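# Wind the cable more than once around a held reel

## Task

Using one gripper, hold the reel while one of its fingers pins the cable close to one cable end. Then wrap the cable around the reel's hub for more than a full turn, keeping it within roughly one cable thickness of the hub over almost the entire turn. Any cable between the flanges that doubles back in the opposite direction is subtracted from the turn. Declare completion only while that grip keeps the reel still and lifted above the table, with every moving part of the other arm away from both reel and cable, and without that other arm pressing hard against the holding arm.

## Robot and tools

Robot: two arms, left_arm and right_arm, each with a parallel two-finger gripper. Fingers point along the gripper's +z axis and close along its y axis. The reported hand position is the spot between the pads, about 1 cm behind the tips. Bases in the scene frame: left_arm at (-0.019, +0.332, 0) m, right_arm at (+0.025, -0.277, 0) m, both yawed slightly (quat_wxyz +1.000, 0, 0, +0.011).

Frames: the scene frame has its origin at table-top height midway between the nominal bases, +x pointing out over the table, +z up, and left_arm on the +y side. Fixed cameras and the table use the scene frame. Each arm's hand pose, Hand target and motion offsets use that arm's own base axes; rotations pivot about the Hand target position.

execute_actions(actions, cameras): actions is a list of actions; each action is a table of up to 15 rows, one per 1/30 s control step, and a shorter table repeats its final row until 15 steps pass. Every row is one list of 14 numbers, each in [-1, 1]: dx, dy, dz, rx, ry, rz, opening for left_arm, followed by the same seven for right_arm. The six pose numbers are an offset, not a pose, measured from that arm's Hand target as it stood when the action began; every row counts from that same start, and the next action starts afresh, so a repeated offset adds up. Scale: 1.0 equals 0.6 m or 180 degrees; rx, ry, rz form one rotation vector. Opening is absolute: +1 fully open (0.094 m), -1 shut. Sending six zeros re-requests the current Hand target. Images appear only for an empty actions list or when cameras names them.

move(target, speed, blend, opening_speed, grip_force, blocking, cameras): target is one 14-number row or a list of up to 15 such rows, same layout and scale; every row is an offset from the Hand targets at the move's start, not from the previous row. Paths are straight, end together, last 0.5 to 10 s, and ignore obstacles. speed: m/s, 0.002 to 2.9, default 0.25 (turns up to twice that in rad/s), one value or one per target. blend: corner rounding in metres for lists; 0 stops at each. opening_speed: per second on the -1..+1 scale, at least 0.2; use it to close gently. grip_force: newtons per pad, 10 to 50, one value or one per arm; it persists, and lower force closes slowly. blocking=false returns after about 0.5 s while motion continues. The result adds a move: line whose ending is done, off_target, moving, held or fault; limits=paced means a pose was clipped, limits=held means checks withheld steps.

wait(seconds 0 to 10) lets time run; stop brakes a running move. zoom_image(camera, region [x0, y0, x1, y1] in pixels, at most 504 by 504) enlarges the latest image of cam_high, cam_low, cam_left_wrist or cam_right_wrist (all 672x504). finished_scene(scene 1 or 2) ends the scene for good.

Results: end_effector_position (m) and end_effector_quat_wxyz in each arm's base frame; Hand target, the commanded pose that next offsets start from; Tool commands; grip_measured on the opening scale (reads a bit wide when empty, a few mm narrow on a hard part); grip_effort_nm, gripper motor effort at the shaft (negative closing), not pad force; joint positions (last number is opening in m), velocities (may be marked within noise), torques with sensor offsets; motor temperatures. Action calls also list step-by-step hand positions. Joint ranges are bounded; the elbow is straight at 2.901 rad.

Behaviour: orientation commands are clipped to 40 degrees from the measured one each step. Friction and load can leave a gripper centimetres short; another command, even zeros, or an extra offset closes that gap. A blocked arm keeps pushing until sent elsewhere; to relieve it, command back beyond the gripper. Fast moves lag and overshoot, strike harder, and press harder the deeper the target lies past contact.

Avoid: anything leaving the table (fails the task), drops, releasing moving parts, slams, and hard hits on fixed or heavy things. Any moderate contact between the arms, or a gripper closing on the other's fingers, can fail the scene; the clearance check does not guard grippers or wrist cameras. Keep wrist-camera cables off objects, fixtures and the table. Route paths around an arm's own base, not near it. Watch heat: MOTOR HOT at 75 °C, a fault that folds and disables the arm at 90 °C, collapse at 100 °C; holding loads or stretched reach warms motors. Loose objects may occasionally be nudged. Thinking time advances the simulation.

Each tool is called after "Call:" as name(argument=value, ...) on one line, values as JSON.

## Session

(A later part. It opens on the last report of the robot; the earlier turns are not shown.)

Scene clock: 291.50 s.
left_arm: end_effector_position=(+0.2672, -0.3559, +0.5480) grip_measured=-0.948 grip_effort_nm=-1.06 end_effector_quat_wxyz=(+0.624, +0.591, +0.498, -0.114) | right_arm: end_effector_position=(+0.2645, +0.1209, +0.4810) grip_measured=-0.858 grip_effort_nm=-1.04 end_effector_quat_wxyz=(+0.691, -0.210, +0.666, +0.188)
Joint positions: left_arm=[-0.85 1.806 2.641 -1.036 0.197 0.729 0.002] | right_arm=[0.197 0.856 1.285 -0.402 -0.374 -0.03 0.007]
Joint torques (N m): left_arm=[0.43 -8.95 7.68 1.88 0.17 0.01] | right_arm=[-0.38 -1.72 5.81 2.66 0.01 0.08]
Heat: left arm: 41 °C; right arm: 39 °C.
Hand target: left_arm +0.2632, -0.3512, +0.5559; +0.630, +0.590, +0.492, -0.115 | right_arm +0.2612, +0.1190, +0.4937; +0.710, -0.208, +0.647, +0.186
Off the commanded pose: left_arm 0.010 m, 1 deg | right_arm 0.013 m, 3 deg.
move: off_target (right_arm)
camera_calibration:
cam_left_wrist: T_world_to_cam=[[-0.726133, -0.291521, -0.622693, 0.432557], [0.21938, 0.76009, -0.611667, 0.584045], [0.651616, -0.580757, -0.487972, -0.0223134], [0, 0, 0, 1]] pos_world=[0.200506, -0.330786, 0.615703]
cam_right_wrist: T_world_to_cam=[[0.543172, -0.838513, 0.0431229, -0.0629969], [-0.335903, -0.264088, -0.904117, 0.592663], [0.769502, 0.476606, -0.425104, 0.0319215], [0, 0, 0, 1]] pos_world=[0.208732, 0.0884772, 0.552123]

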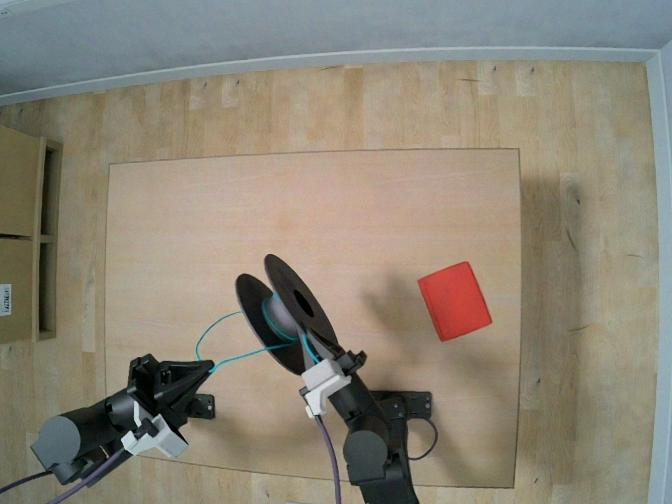

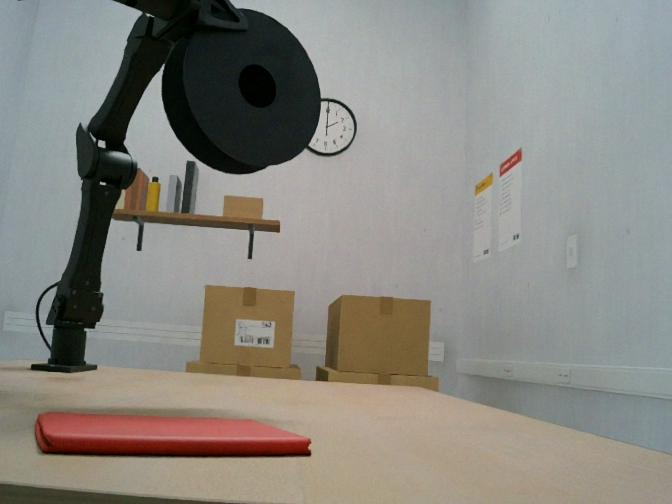

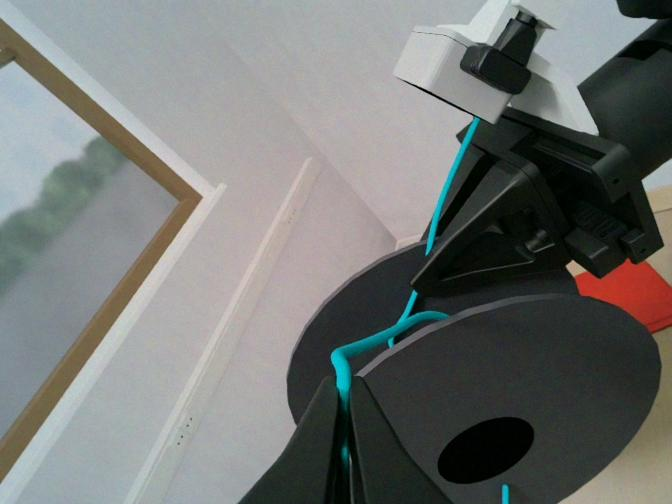

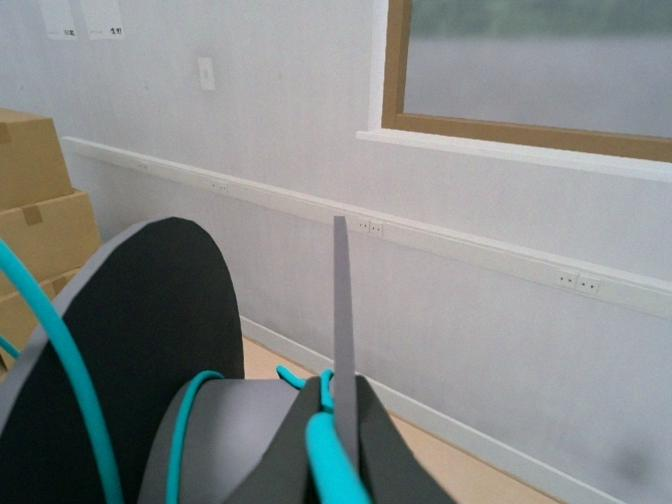

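Call:
move(target=[[0.111,0.06,0.015,0,0,0,-1,0,0,0,0,0,0,-1],[0.228,0.112,-0.015,0,0,0,-1,0,0,0,0,0,0,-1],[0.318,0.122,-0.035,0,0,0,-1,0,0,0,0,0,0,-1],[0.383,0.022,-0.115,0,0,0,-1,0,0,0,0,0,0,-1]], speed=0.12, blend=[0.03,0.03,0.03,0], cameras=["all"])

Scene clock: 295.13 s.
left_arm: end_effector_position=(+0.4573, -0.3493, +0.4831) grip_measured=-0.948 grip_effort_nm=-1.05 end_effector_quat_wxyz=(+0.653, +0.585, +0.454, -0.159) | right_arm: end_effector_position=(+0.2698, +0.1153, +0.4923) grip_measured=-0.858 grip_effort_nm=-1.05 end_effector_quat_wxyz=(+0.710, -0.196, +0.653, +0.175)
Joint positions: left_arm=[-0.452 2.251 2.839 -0.715 0.694 0.754 0.002] | right_arm=[0.197 0.863 1.285 -0.348 -0.335 -0.025 0.007]
Joint torques (N m): left_arm=[1.99 -12.21 9.03 2.27 -1.1 -0.15] | right_arm=[-0.35 -2.33 5.82 2.03 -0.42 0.02]
Heat: left arm: 41 °C; right arm: 39 °C.
Hand target: left_arm +0.4930, -0.3379, +0.4870; +0.630, +0.590, +0.492, -0.115 | right_arm +0.2611, +0.1190, +0.4938; +0.710, -0.208, +0.647, +0.186
Off the commanded pose: left_arm 0.038 m, 7 deg | right_arm 0.010 m, 2 deg.
elbow stopped short (left arm): the move would have taken joint 3 (elbow) straighter than the controller allows.
move: off_target (left_arm); blend cut to 0.0278 m at target 2, 0.0278 m at target 3
camera_calibration:
cam_left_wrist: T_world_to_cam=[[-0.735599, -0.280087, -0.616802, 0.53767], [0.307886, 0.672811, -0.672705, 0.456103], [0.603407, -0.684746, -0.408684, -0.226576], [0, 0, 0, 1]] pos_world=[0.391799, -0.311423, 0.545861]
cam_right_wrist: T_world_to_cam=[[0.508607, -0.859367, 0.0529931, -0.0641666], [-0.305576, -0.237709, -0.922018, 0.60084], [0.804949, 0.452751, -0.383502, 0.00808183], [0, 0, 0, 1]] pos_world=[0.209733, 0.0840231, 0.560485]

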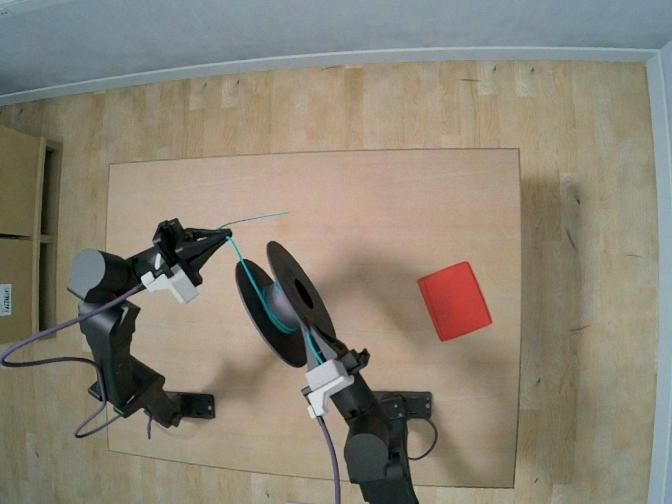

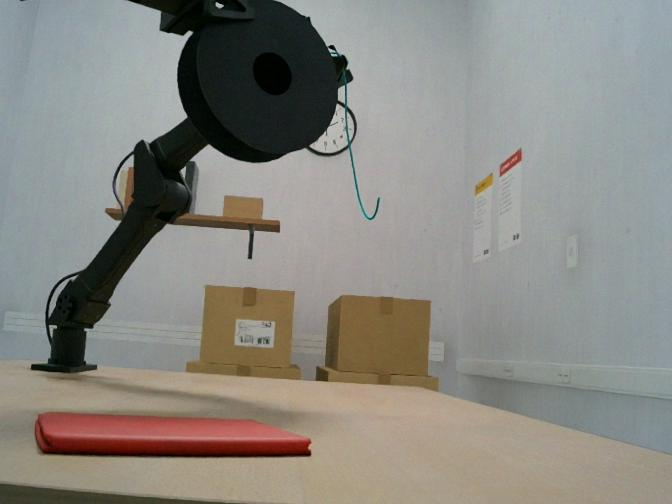

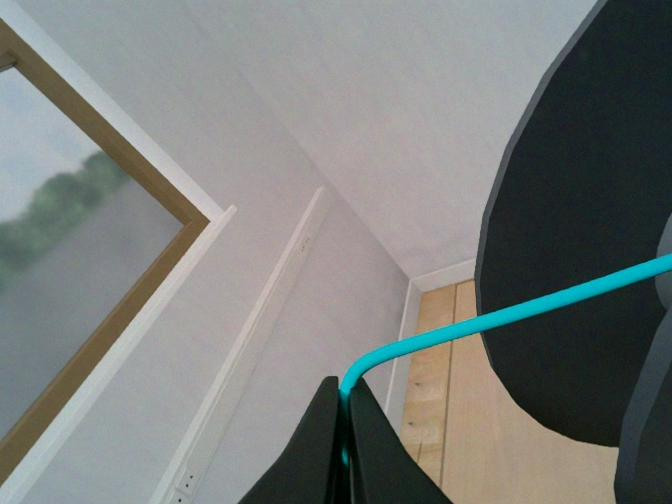

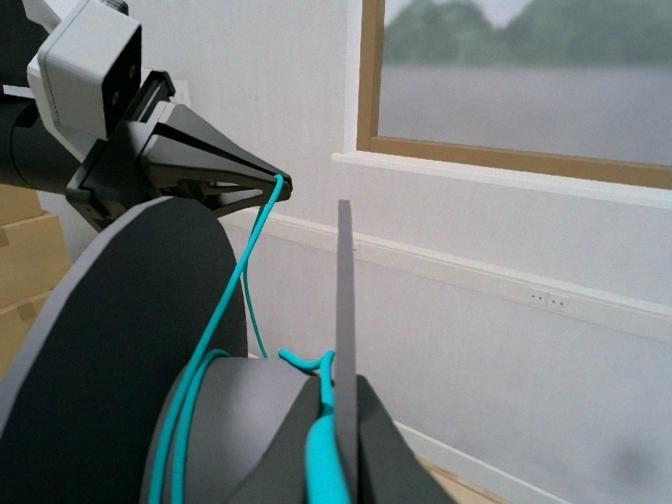

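Call:
move(target=[[-0.05,-0.015,-0.08,0,0,0,-1,0,0,0,0,0,0,-1],[-0.05,-0.012,-0.215,0,0,0,-1,0,0,0,0,0,0,-1]], speed=0.08, blend=[0.02,0], cameras=["all"])

Scene clock: 298.07 s.
left_arm: end_effector_position=(+0.4538, -0.3582, +0.3659) grip_measured=-0.948 grip_effort_nm=-1.05 end_effector_quat_wxyz=(+0.636, +0.603, +0.462, -0.135) | right_arm: end_effector_position=(+0.2718, +0.1168, +0.4676) grip_measured=-0.858 grip_effort_nm=-1.04 end_effector_quat_wxyz=(+0.678, -0.199, +0.685, +0.177)
Joint positions: left_arm=[-0.484 1.909 1.826 -0.109 0.634 0.823 0.002] | right_arm=[0.197 0.863 1.273 -0.428 -0.341 -0.033 0.007]
Joint torques (N m): left_arm=[1.18 -15.77 6.11 1.75 -0.53 -0.07] | right_arm=[-0.44 -2.91 6.71 2.93 -0.37 0.08]
Heat: left arm: 41 °C; right arm: 39 °C.
Hand target: left_arm +0.4630, -0.3450, +0.3580; +0.630, +0.590, +0.492, -0.115 | right_arm +0.2611, +0.1190, +0.4937; +0.710, -0.208, +0.647, +0.186
Off the commanded pose: left_arm 0.018 m, 4 deg | right_arm 0.028 m, 6 deg.
move: off_target (left_arm, right_arm)
camera_calibration:
cam_left_wrist: T_world_to_cam=[[-0.725024, -0.251942, -0.640988, 0.474436], [0.300259, 0.72196, -0.623392, 0.38737], [0.619826, -0.644437, -0.447791, -0.257182], [0, 0, 0, 1]] pos_world=[0.387074, -0.325873, 0.430427]
cam_right_wrist: T_world_to_cam=[[0.517222, -0.855317, 0.0302426, -0.0548017], [-0.382251, -0.26248, -0.885996, 0.585911], [0.765745, 0.446696, -0.462706, 0.0447191], [0, 0, 0, 1]] pos_world=[0.218066, 0.0869411, 0.541464]

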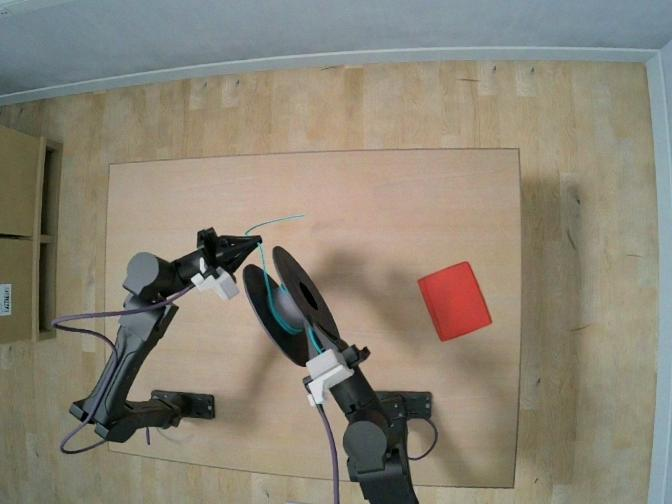

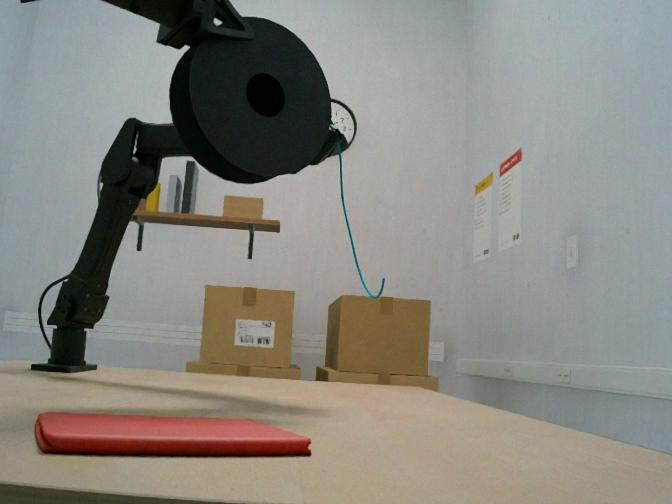

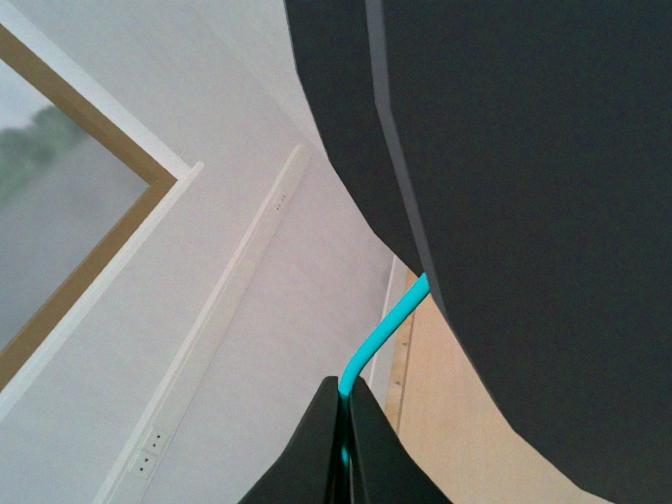

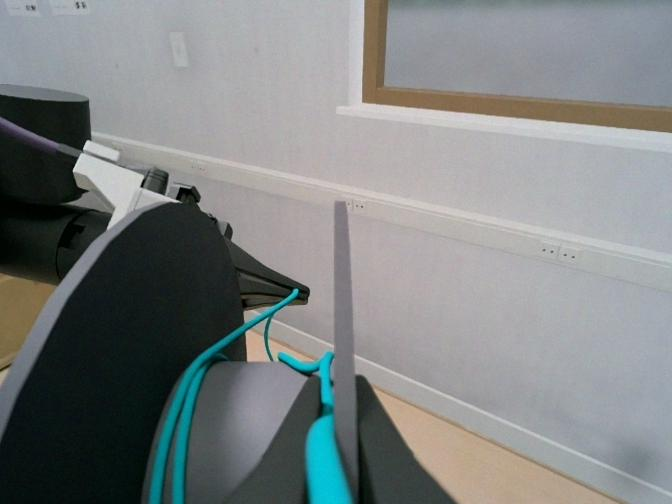

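Call:
move(target=[-0.025,-0.03,-0.02,0,0,0,-1,0,0,0,0,0,0,-1], speed=0.06)

Call:
move(target=[0,0,0,0,0,0,-0.3,0,0,0,0,0,0,-1], opening_speed=0.4, cameras=["cam_left_wrist","cam_right_wrist"])

Call:
move(target=[[0.03,0.02,0.0,0,0,0,-0.3,0,0,0,0,0,0,-1],[-0.02,0.14,0.04,0,0,0,-0.3,0,0,0,0,0,0,-1],[-0.1,0.27,0.04,0,0,0,-0.3,0,0,0,0,0,0,-1]], speed=0.1, blend=[0.01,0.03,0], cameras=["all"])

Call:
zoom_image(camera="cam_high", region=[220, 220, 360, 380])

Call:
zoom_image(camera="cam_right_wrist", region=[100, 300, 450, 504])

Scene clock: 299.87 s.
left_arm: end_effector_position=(+0.4486, -0.3693, +0.3488) grip_measured=-0.948 grip_effort_nm=-1.05 end_effector_quat_wxyz=(+0.635, +0.597, +0.474, -0.125) | right_arm: end_effector_position=(+0.2720, +0.1161, +0.4662) grip_measured=-0.858 grip_effort_nm=-1.04 end_effector_quat_wxyz=(+0.677, -0.198, +0.687, +0.176)
Joint positions: left_arm=[-0.525 1.891 1.741 -0.044 0.561 0.81 0.002] | right_arm=[0.195 0.863 1.273 -0.434 -0.341 -0.035 0.007]
Joint torques (N m): left_arm=[-0.1 -16.39 6.28 1.79 -0.33 -0.11] | right_arm=[-0.32 -2.97 6.74 3 -0.36 0.11]
Heat: left arm: 41 °C; right arm: 39 °C.
Hand target: left_arm +0.4481, -0.3631, +0.3458; +0.630, +0.590, +0.492, -0.115 | right_arm +0.2611, +0.1191, +0.4937; +0.710, -0.208, +0.647, +0.186
Off the commanded pose: left_arm 0.007 m, 2 deg | right_arm 0.030 m, 6 deg.
move: off_target (right_arm)

Scene clock: 301.83 s.
left_arm: end_effector_position=(+0.4548, -0.3657, +0.3461) grip_measured=-0.302 grip_effort_nm=0.10 end_effector_quat_wxyz=(+0.634, +0.591, +0.486, -0.110) | right_arm: end_effector_position=(+0.2700, +0.1178, +0.4683) grip_measured=-0.858 grip_effort_nm=-1.04 end_effector_quat_wxyz=(+0.679, -0.203, +0.683, +0.180)
Joint positions: left_arm=[-0.525 1.891 1.737 -0.043 0.521 0.809 0.033] | right_arm=[0.195 0.86 1.273 -0.428 -0.353 -0.035 0.007]
Joint torques (N m): left_arm=[-0.21 -16.35 6.8 1.8 0.09 -0.1] | right_arm=[-0.29 -2.58 6.69 2.94 -0.23 0.1]
Heat: left arm: 41 °C; right arm: 39 °C.
Hand target: left_arm +0.4481, -0.3630, +0.3459; +0.630, +0.590, +0.492, -0.115 | right_arm +0.2611, +0.1191, +0.4936; +0.710, -0.208, +0.647, +0.186
Off the commanded pose: left_arm 0.007 m, 1 deg | right_arm 0.027 m, 6 deg.
move: off_target (right_arm)
camera_calibration:
cam_left_wrist: T_world_to_cam=[[-0.709675, -0.293935, -0.640285, 0.437941], [0.242744, 0.75115, -0.613881, 0.41363], [0.66139, -0.591081, -0.461721, -0.266121], [0, 0, 0, 1]] pos_world=[0.386399, -0.339271, 0.411452]
cam_right_wrist: T_world_to_cam=[[0.525614, -0.850093, 0.0327507, -0.0570424], [-0.376791, -0.267141, -0.886941, 0.585605], [0.762731, 0.453848, -0.460721, 0.0449352], [0, 0, 0, 1]] pos_world=[0.21636, 0.087554, 0.541967]
Images, in order (width x height): cam_left_wrist 672x504, cam_right_wrist 672x504.

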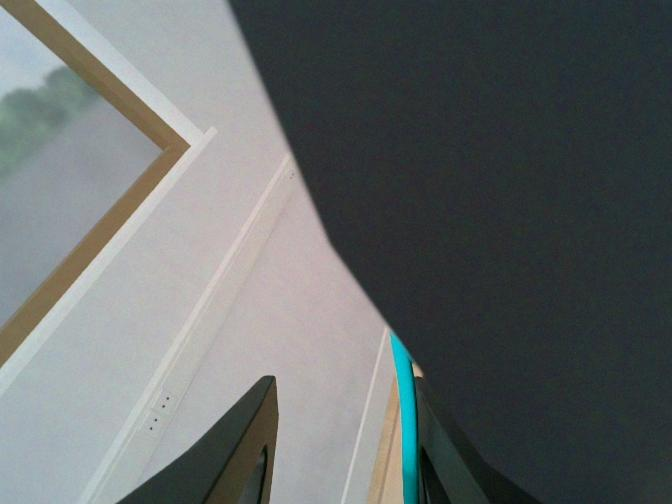

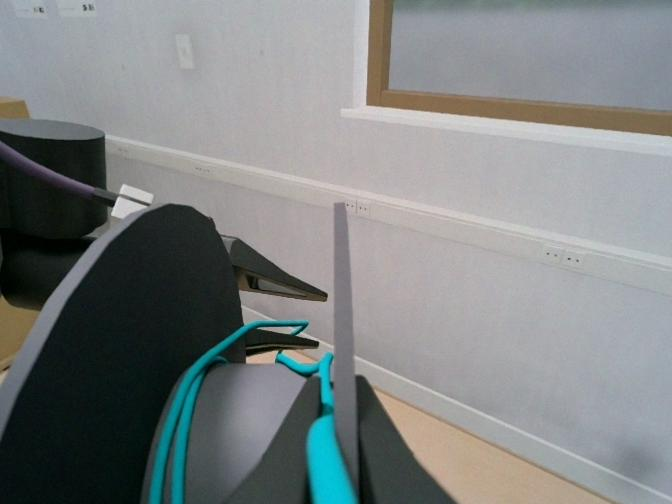

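Scene clock: 304.43 s.
left_arm: end_effector_position=(+0.3977, -0.2025, +0.3739) grip_measured=-0.302 grip_effort_nm=0.10 end_effector_quat_wxyz=(+0.635, +0.586, +0.492, -0.107) | right_arm: end_effector_position=(+0.2688, +0.1197, +0.4692) grip_measured=-0.858 grip_effort_nm=-1.05 end_effector_quat_wxyz=(+0.679, -0.207, +0.680, +0.184)
Joint positions: left_arm=[-0.162 1.476 1.402 -0.191 0.86 0.909 0.033] | right_arm=[0.195 0.86 1.273 -0.424 -0.366 -0.035 0.007]
Joint torques (N m): left_arm=[0.49 -11.07 6.35 1.58 0.38 0.07] | right_arm=[-0.2 -2.62 6.75 2.9 -0.1 0.12]
Heat: left arm: 41 °C; right arm: 39 °C.
Hand target: left_arm +0.3880, -0.2010, +0.3701; +0.630, +0.590, +0.491, -0.115 | right_arm +0.2611, +0.1191, +0.4936; +0.710, -0.208, +0.647, +0.186
Off the commanded pose: left_arm 0.010 m, 1 deg | right_arm 0.026 m, 5 deg.
move: off_target (right_arm)
camera_calibration:
cam_left_wrist: T_world_to_cam=[[-0.707274, -0.305796, -0.637379, 0.458699], [0.229086, 0.753811, -0.615864, 0.328749], [0.668792, -0.5816, -0.463097, -0.119574], [0, 0, 0, 1]] pos_world=[0.329085, -0.17709, 0.439455]
cam_right_wrist: T_world_to_cam=[[0.5358, -0.843662, 0.0339591, -0.0588693], [-0.3702, -0.270877, -0.888582, 0.585941], [0.758861, 0.46353, -0.45746, 0.0437579], [0, 0, 0, 1]] pos_world=[0.215251, 0.088769, 0.542673]

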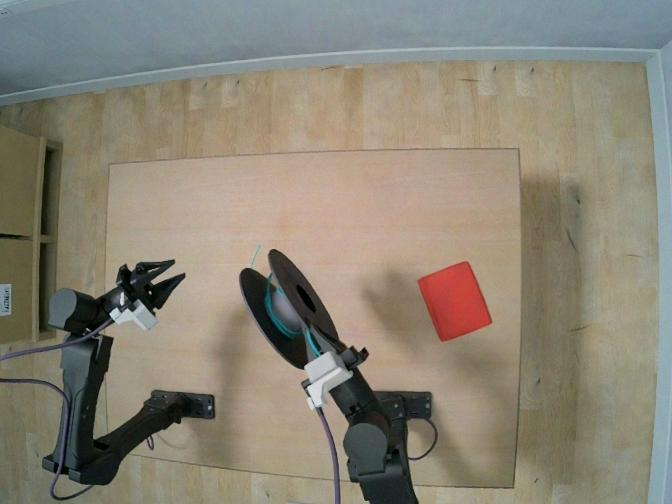

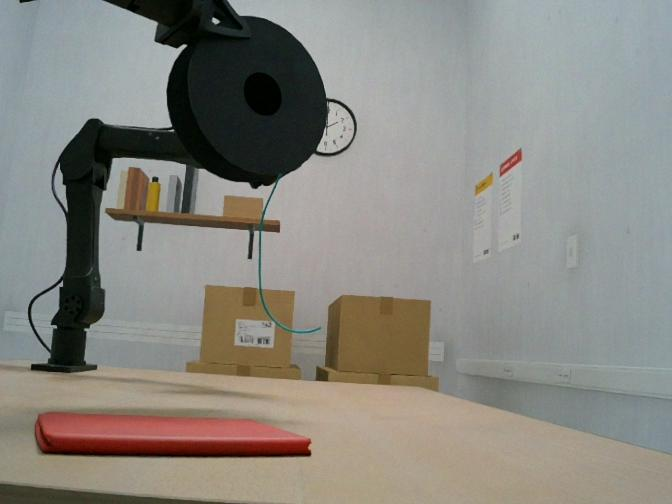

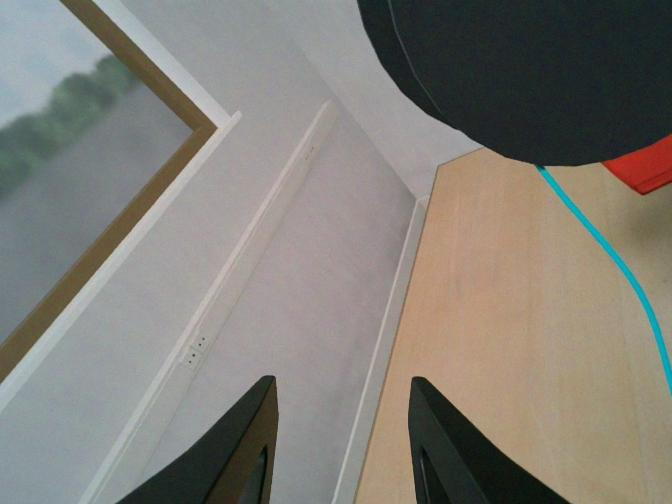

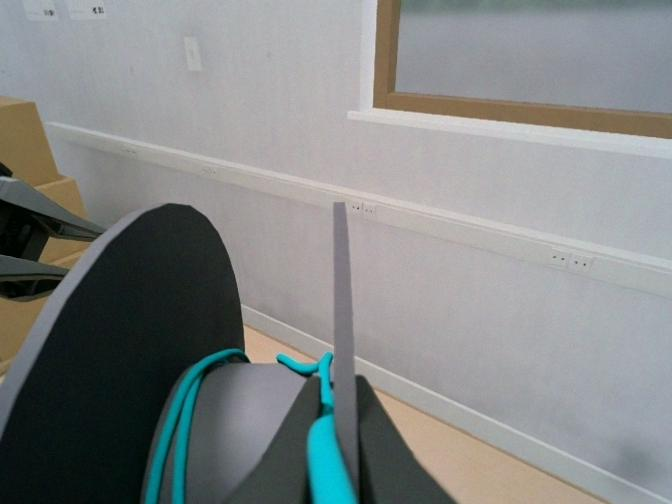

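Scaled by 3.150 from the camera's 672x504 image, which has a finer 960x720 frame.

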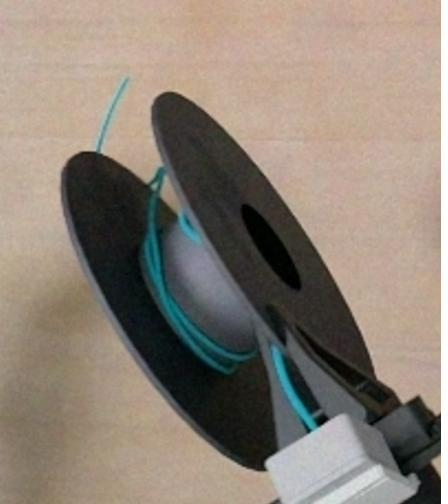

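Scaled by 1.440 from the camera's 672x504 image, which has a finer 960x720 frame.

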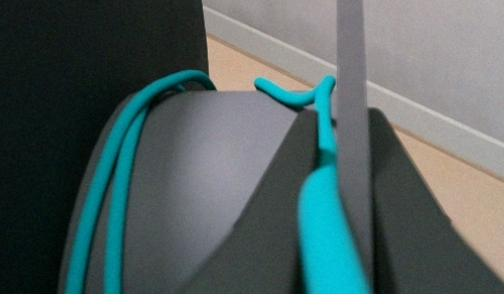

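Call:
wait(seconds=1)

Call:
finished_scene(scene=2)

Scene clock: 305.70 s.
left_arm: end_effector_position=(+0.3976, -0.2026, +0.3738) grip_measured=-0.302 grip_effort_nm=0.09 end_effector_quat_wxyz=(+0.635, +0.586, +0.492, -0.107) | right_arm: end_effector_position=(+0.2688, +0.1197, +0.4692) grip_measured=-0.858 grip_effort_nm=-1.04 end_effector_quat_wxyz=(+0.679, -0.207, +0.680, +0.184)
Joint positions: left_arm=[-0.162 1.476 1.402 -0.192 0.86 0.909 0.033] | right_arm=[0.195 0.86 1.273 -0.424 -0.366 -0.035 0.007]
Joint torques (N m): left_arm=[0.42 -11.08 6.38 1.57 0.37 0.05] | right_arm=[-0.25 -2.54 6.75 2.9 -0.08 0.11]
Heat: left arm: 41 °C; right arm: 39 °C.
Hand target: left_arm +0.3880, -0.2010, +0.3701; +0.630, +0.590, +0.491, -0.115 | right_arm +0.2611, +0.1191, +0.4936; +0.710, -0.208, +0.647, +0.186
Tool commands: left_gripper/opening=-0.3 right_gripper/opening=-1.0
Off the commanded pose: left_arm 0.010 m, 1 deg | right_arm 0.026 m, 5 deg.
wait: 1.00 s; at rest from the start

The scene is finished: the task was done.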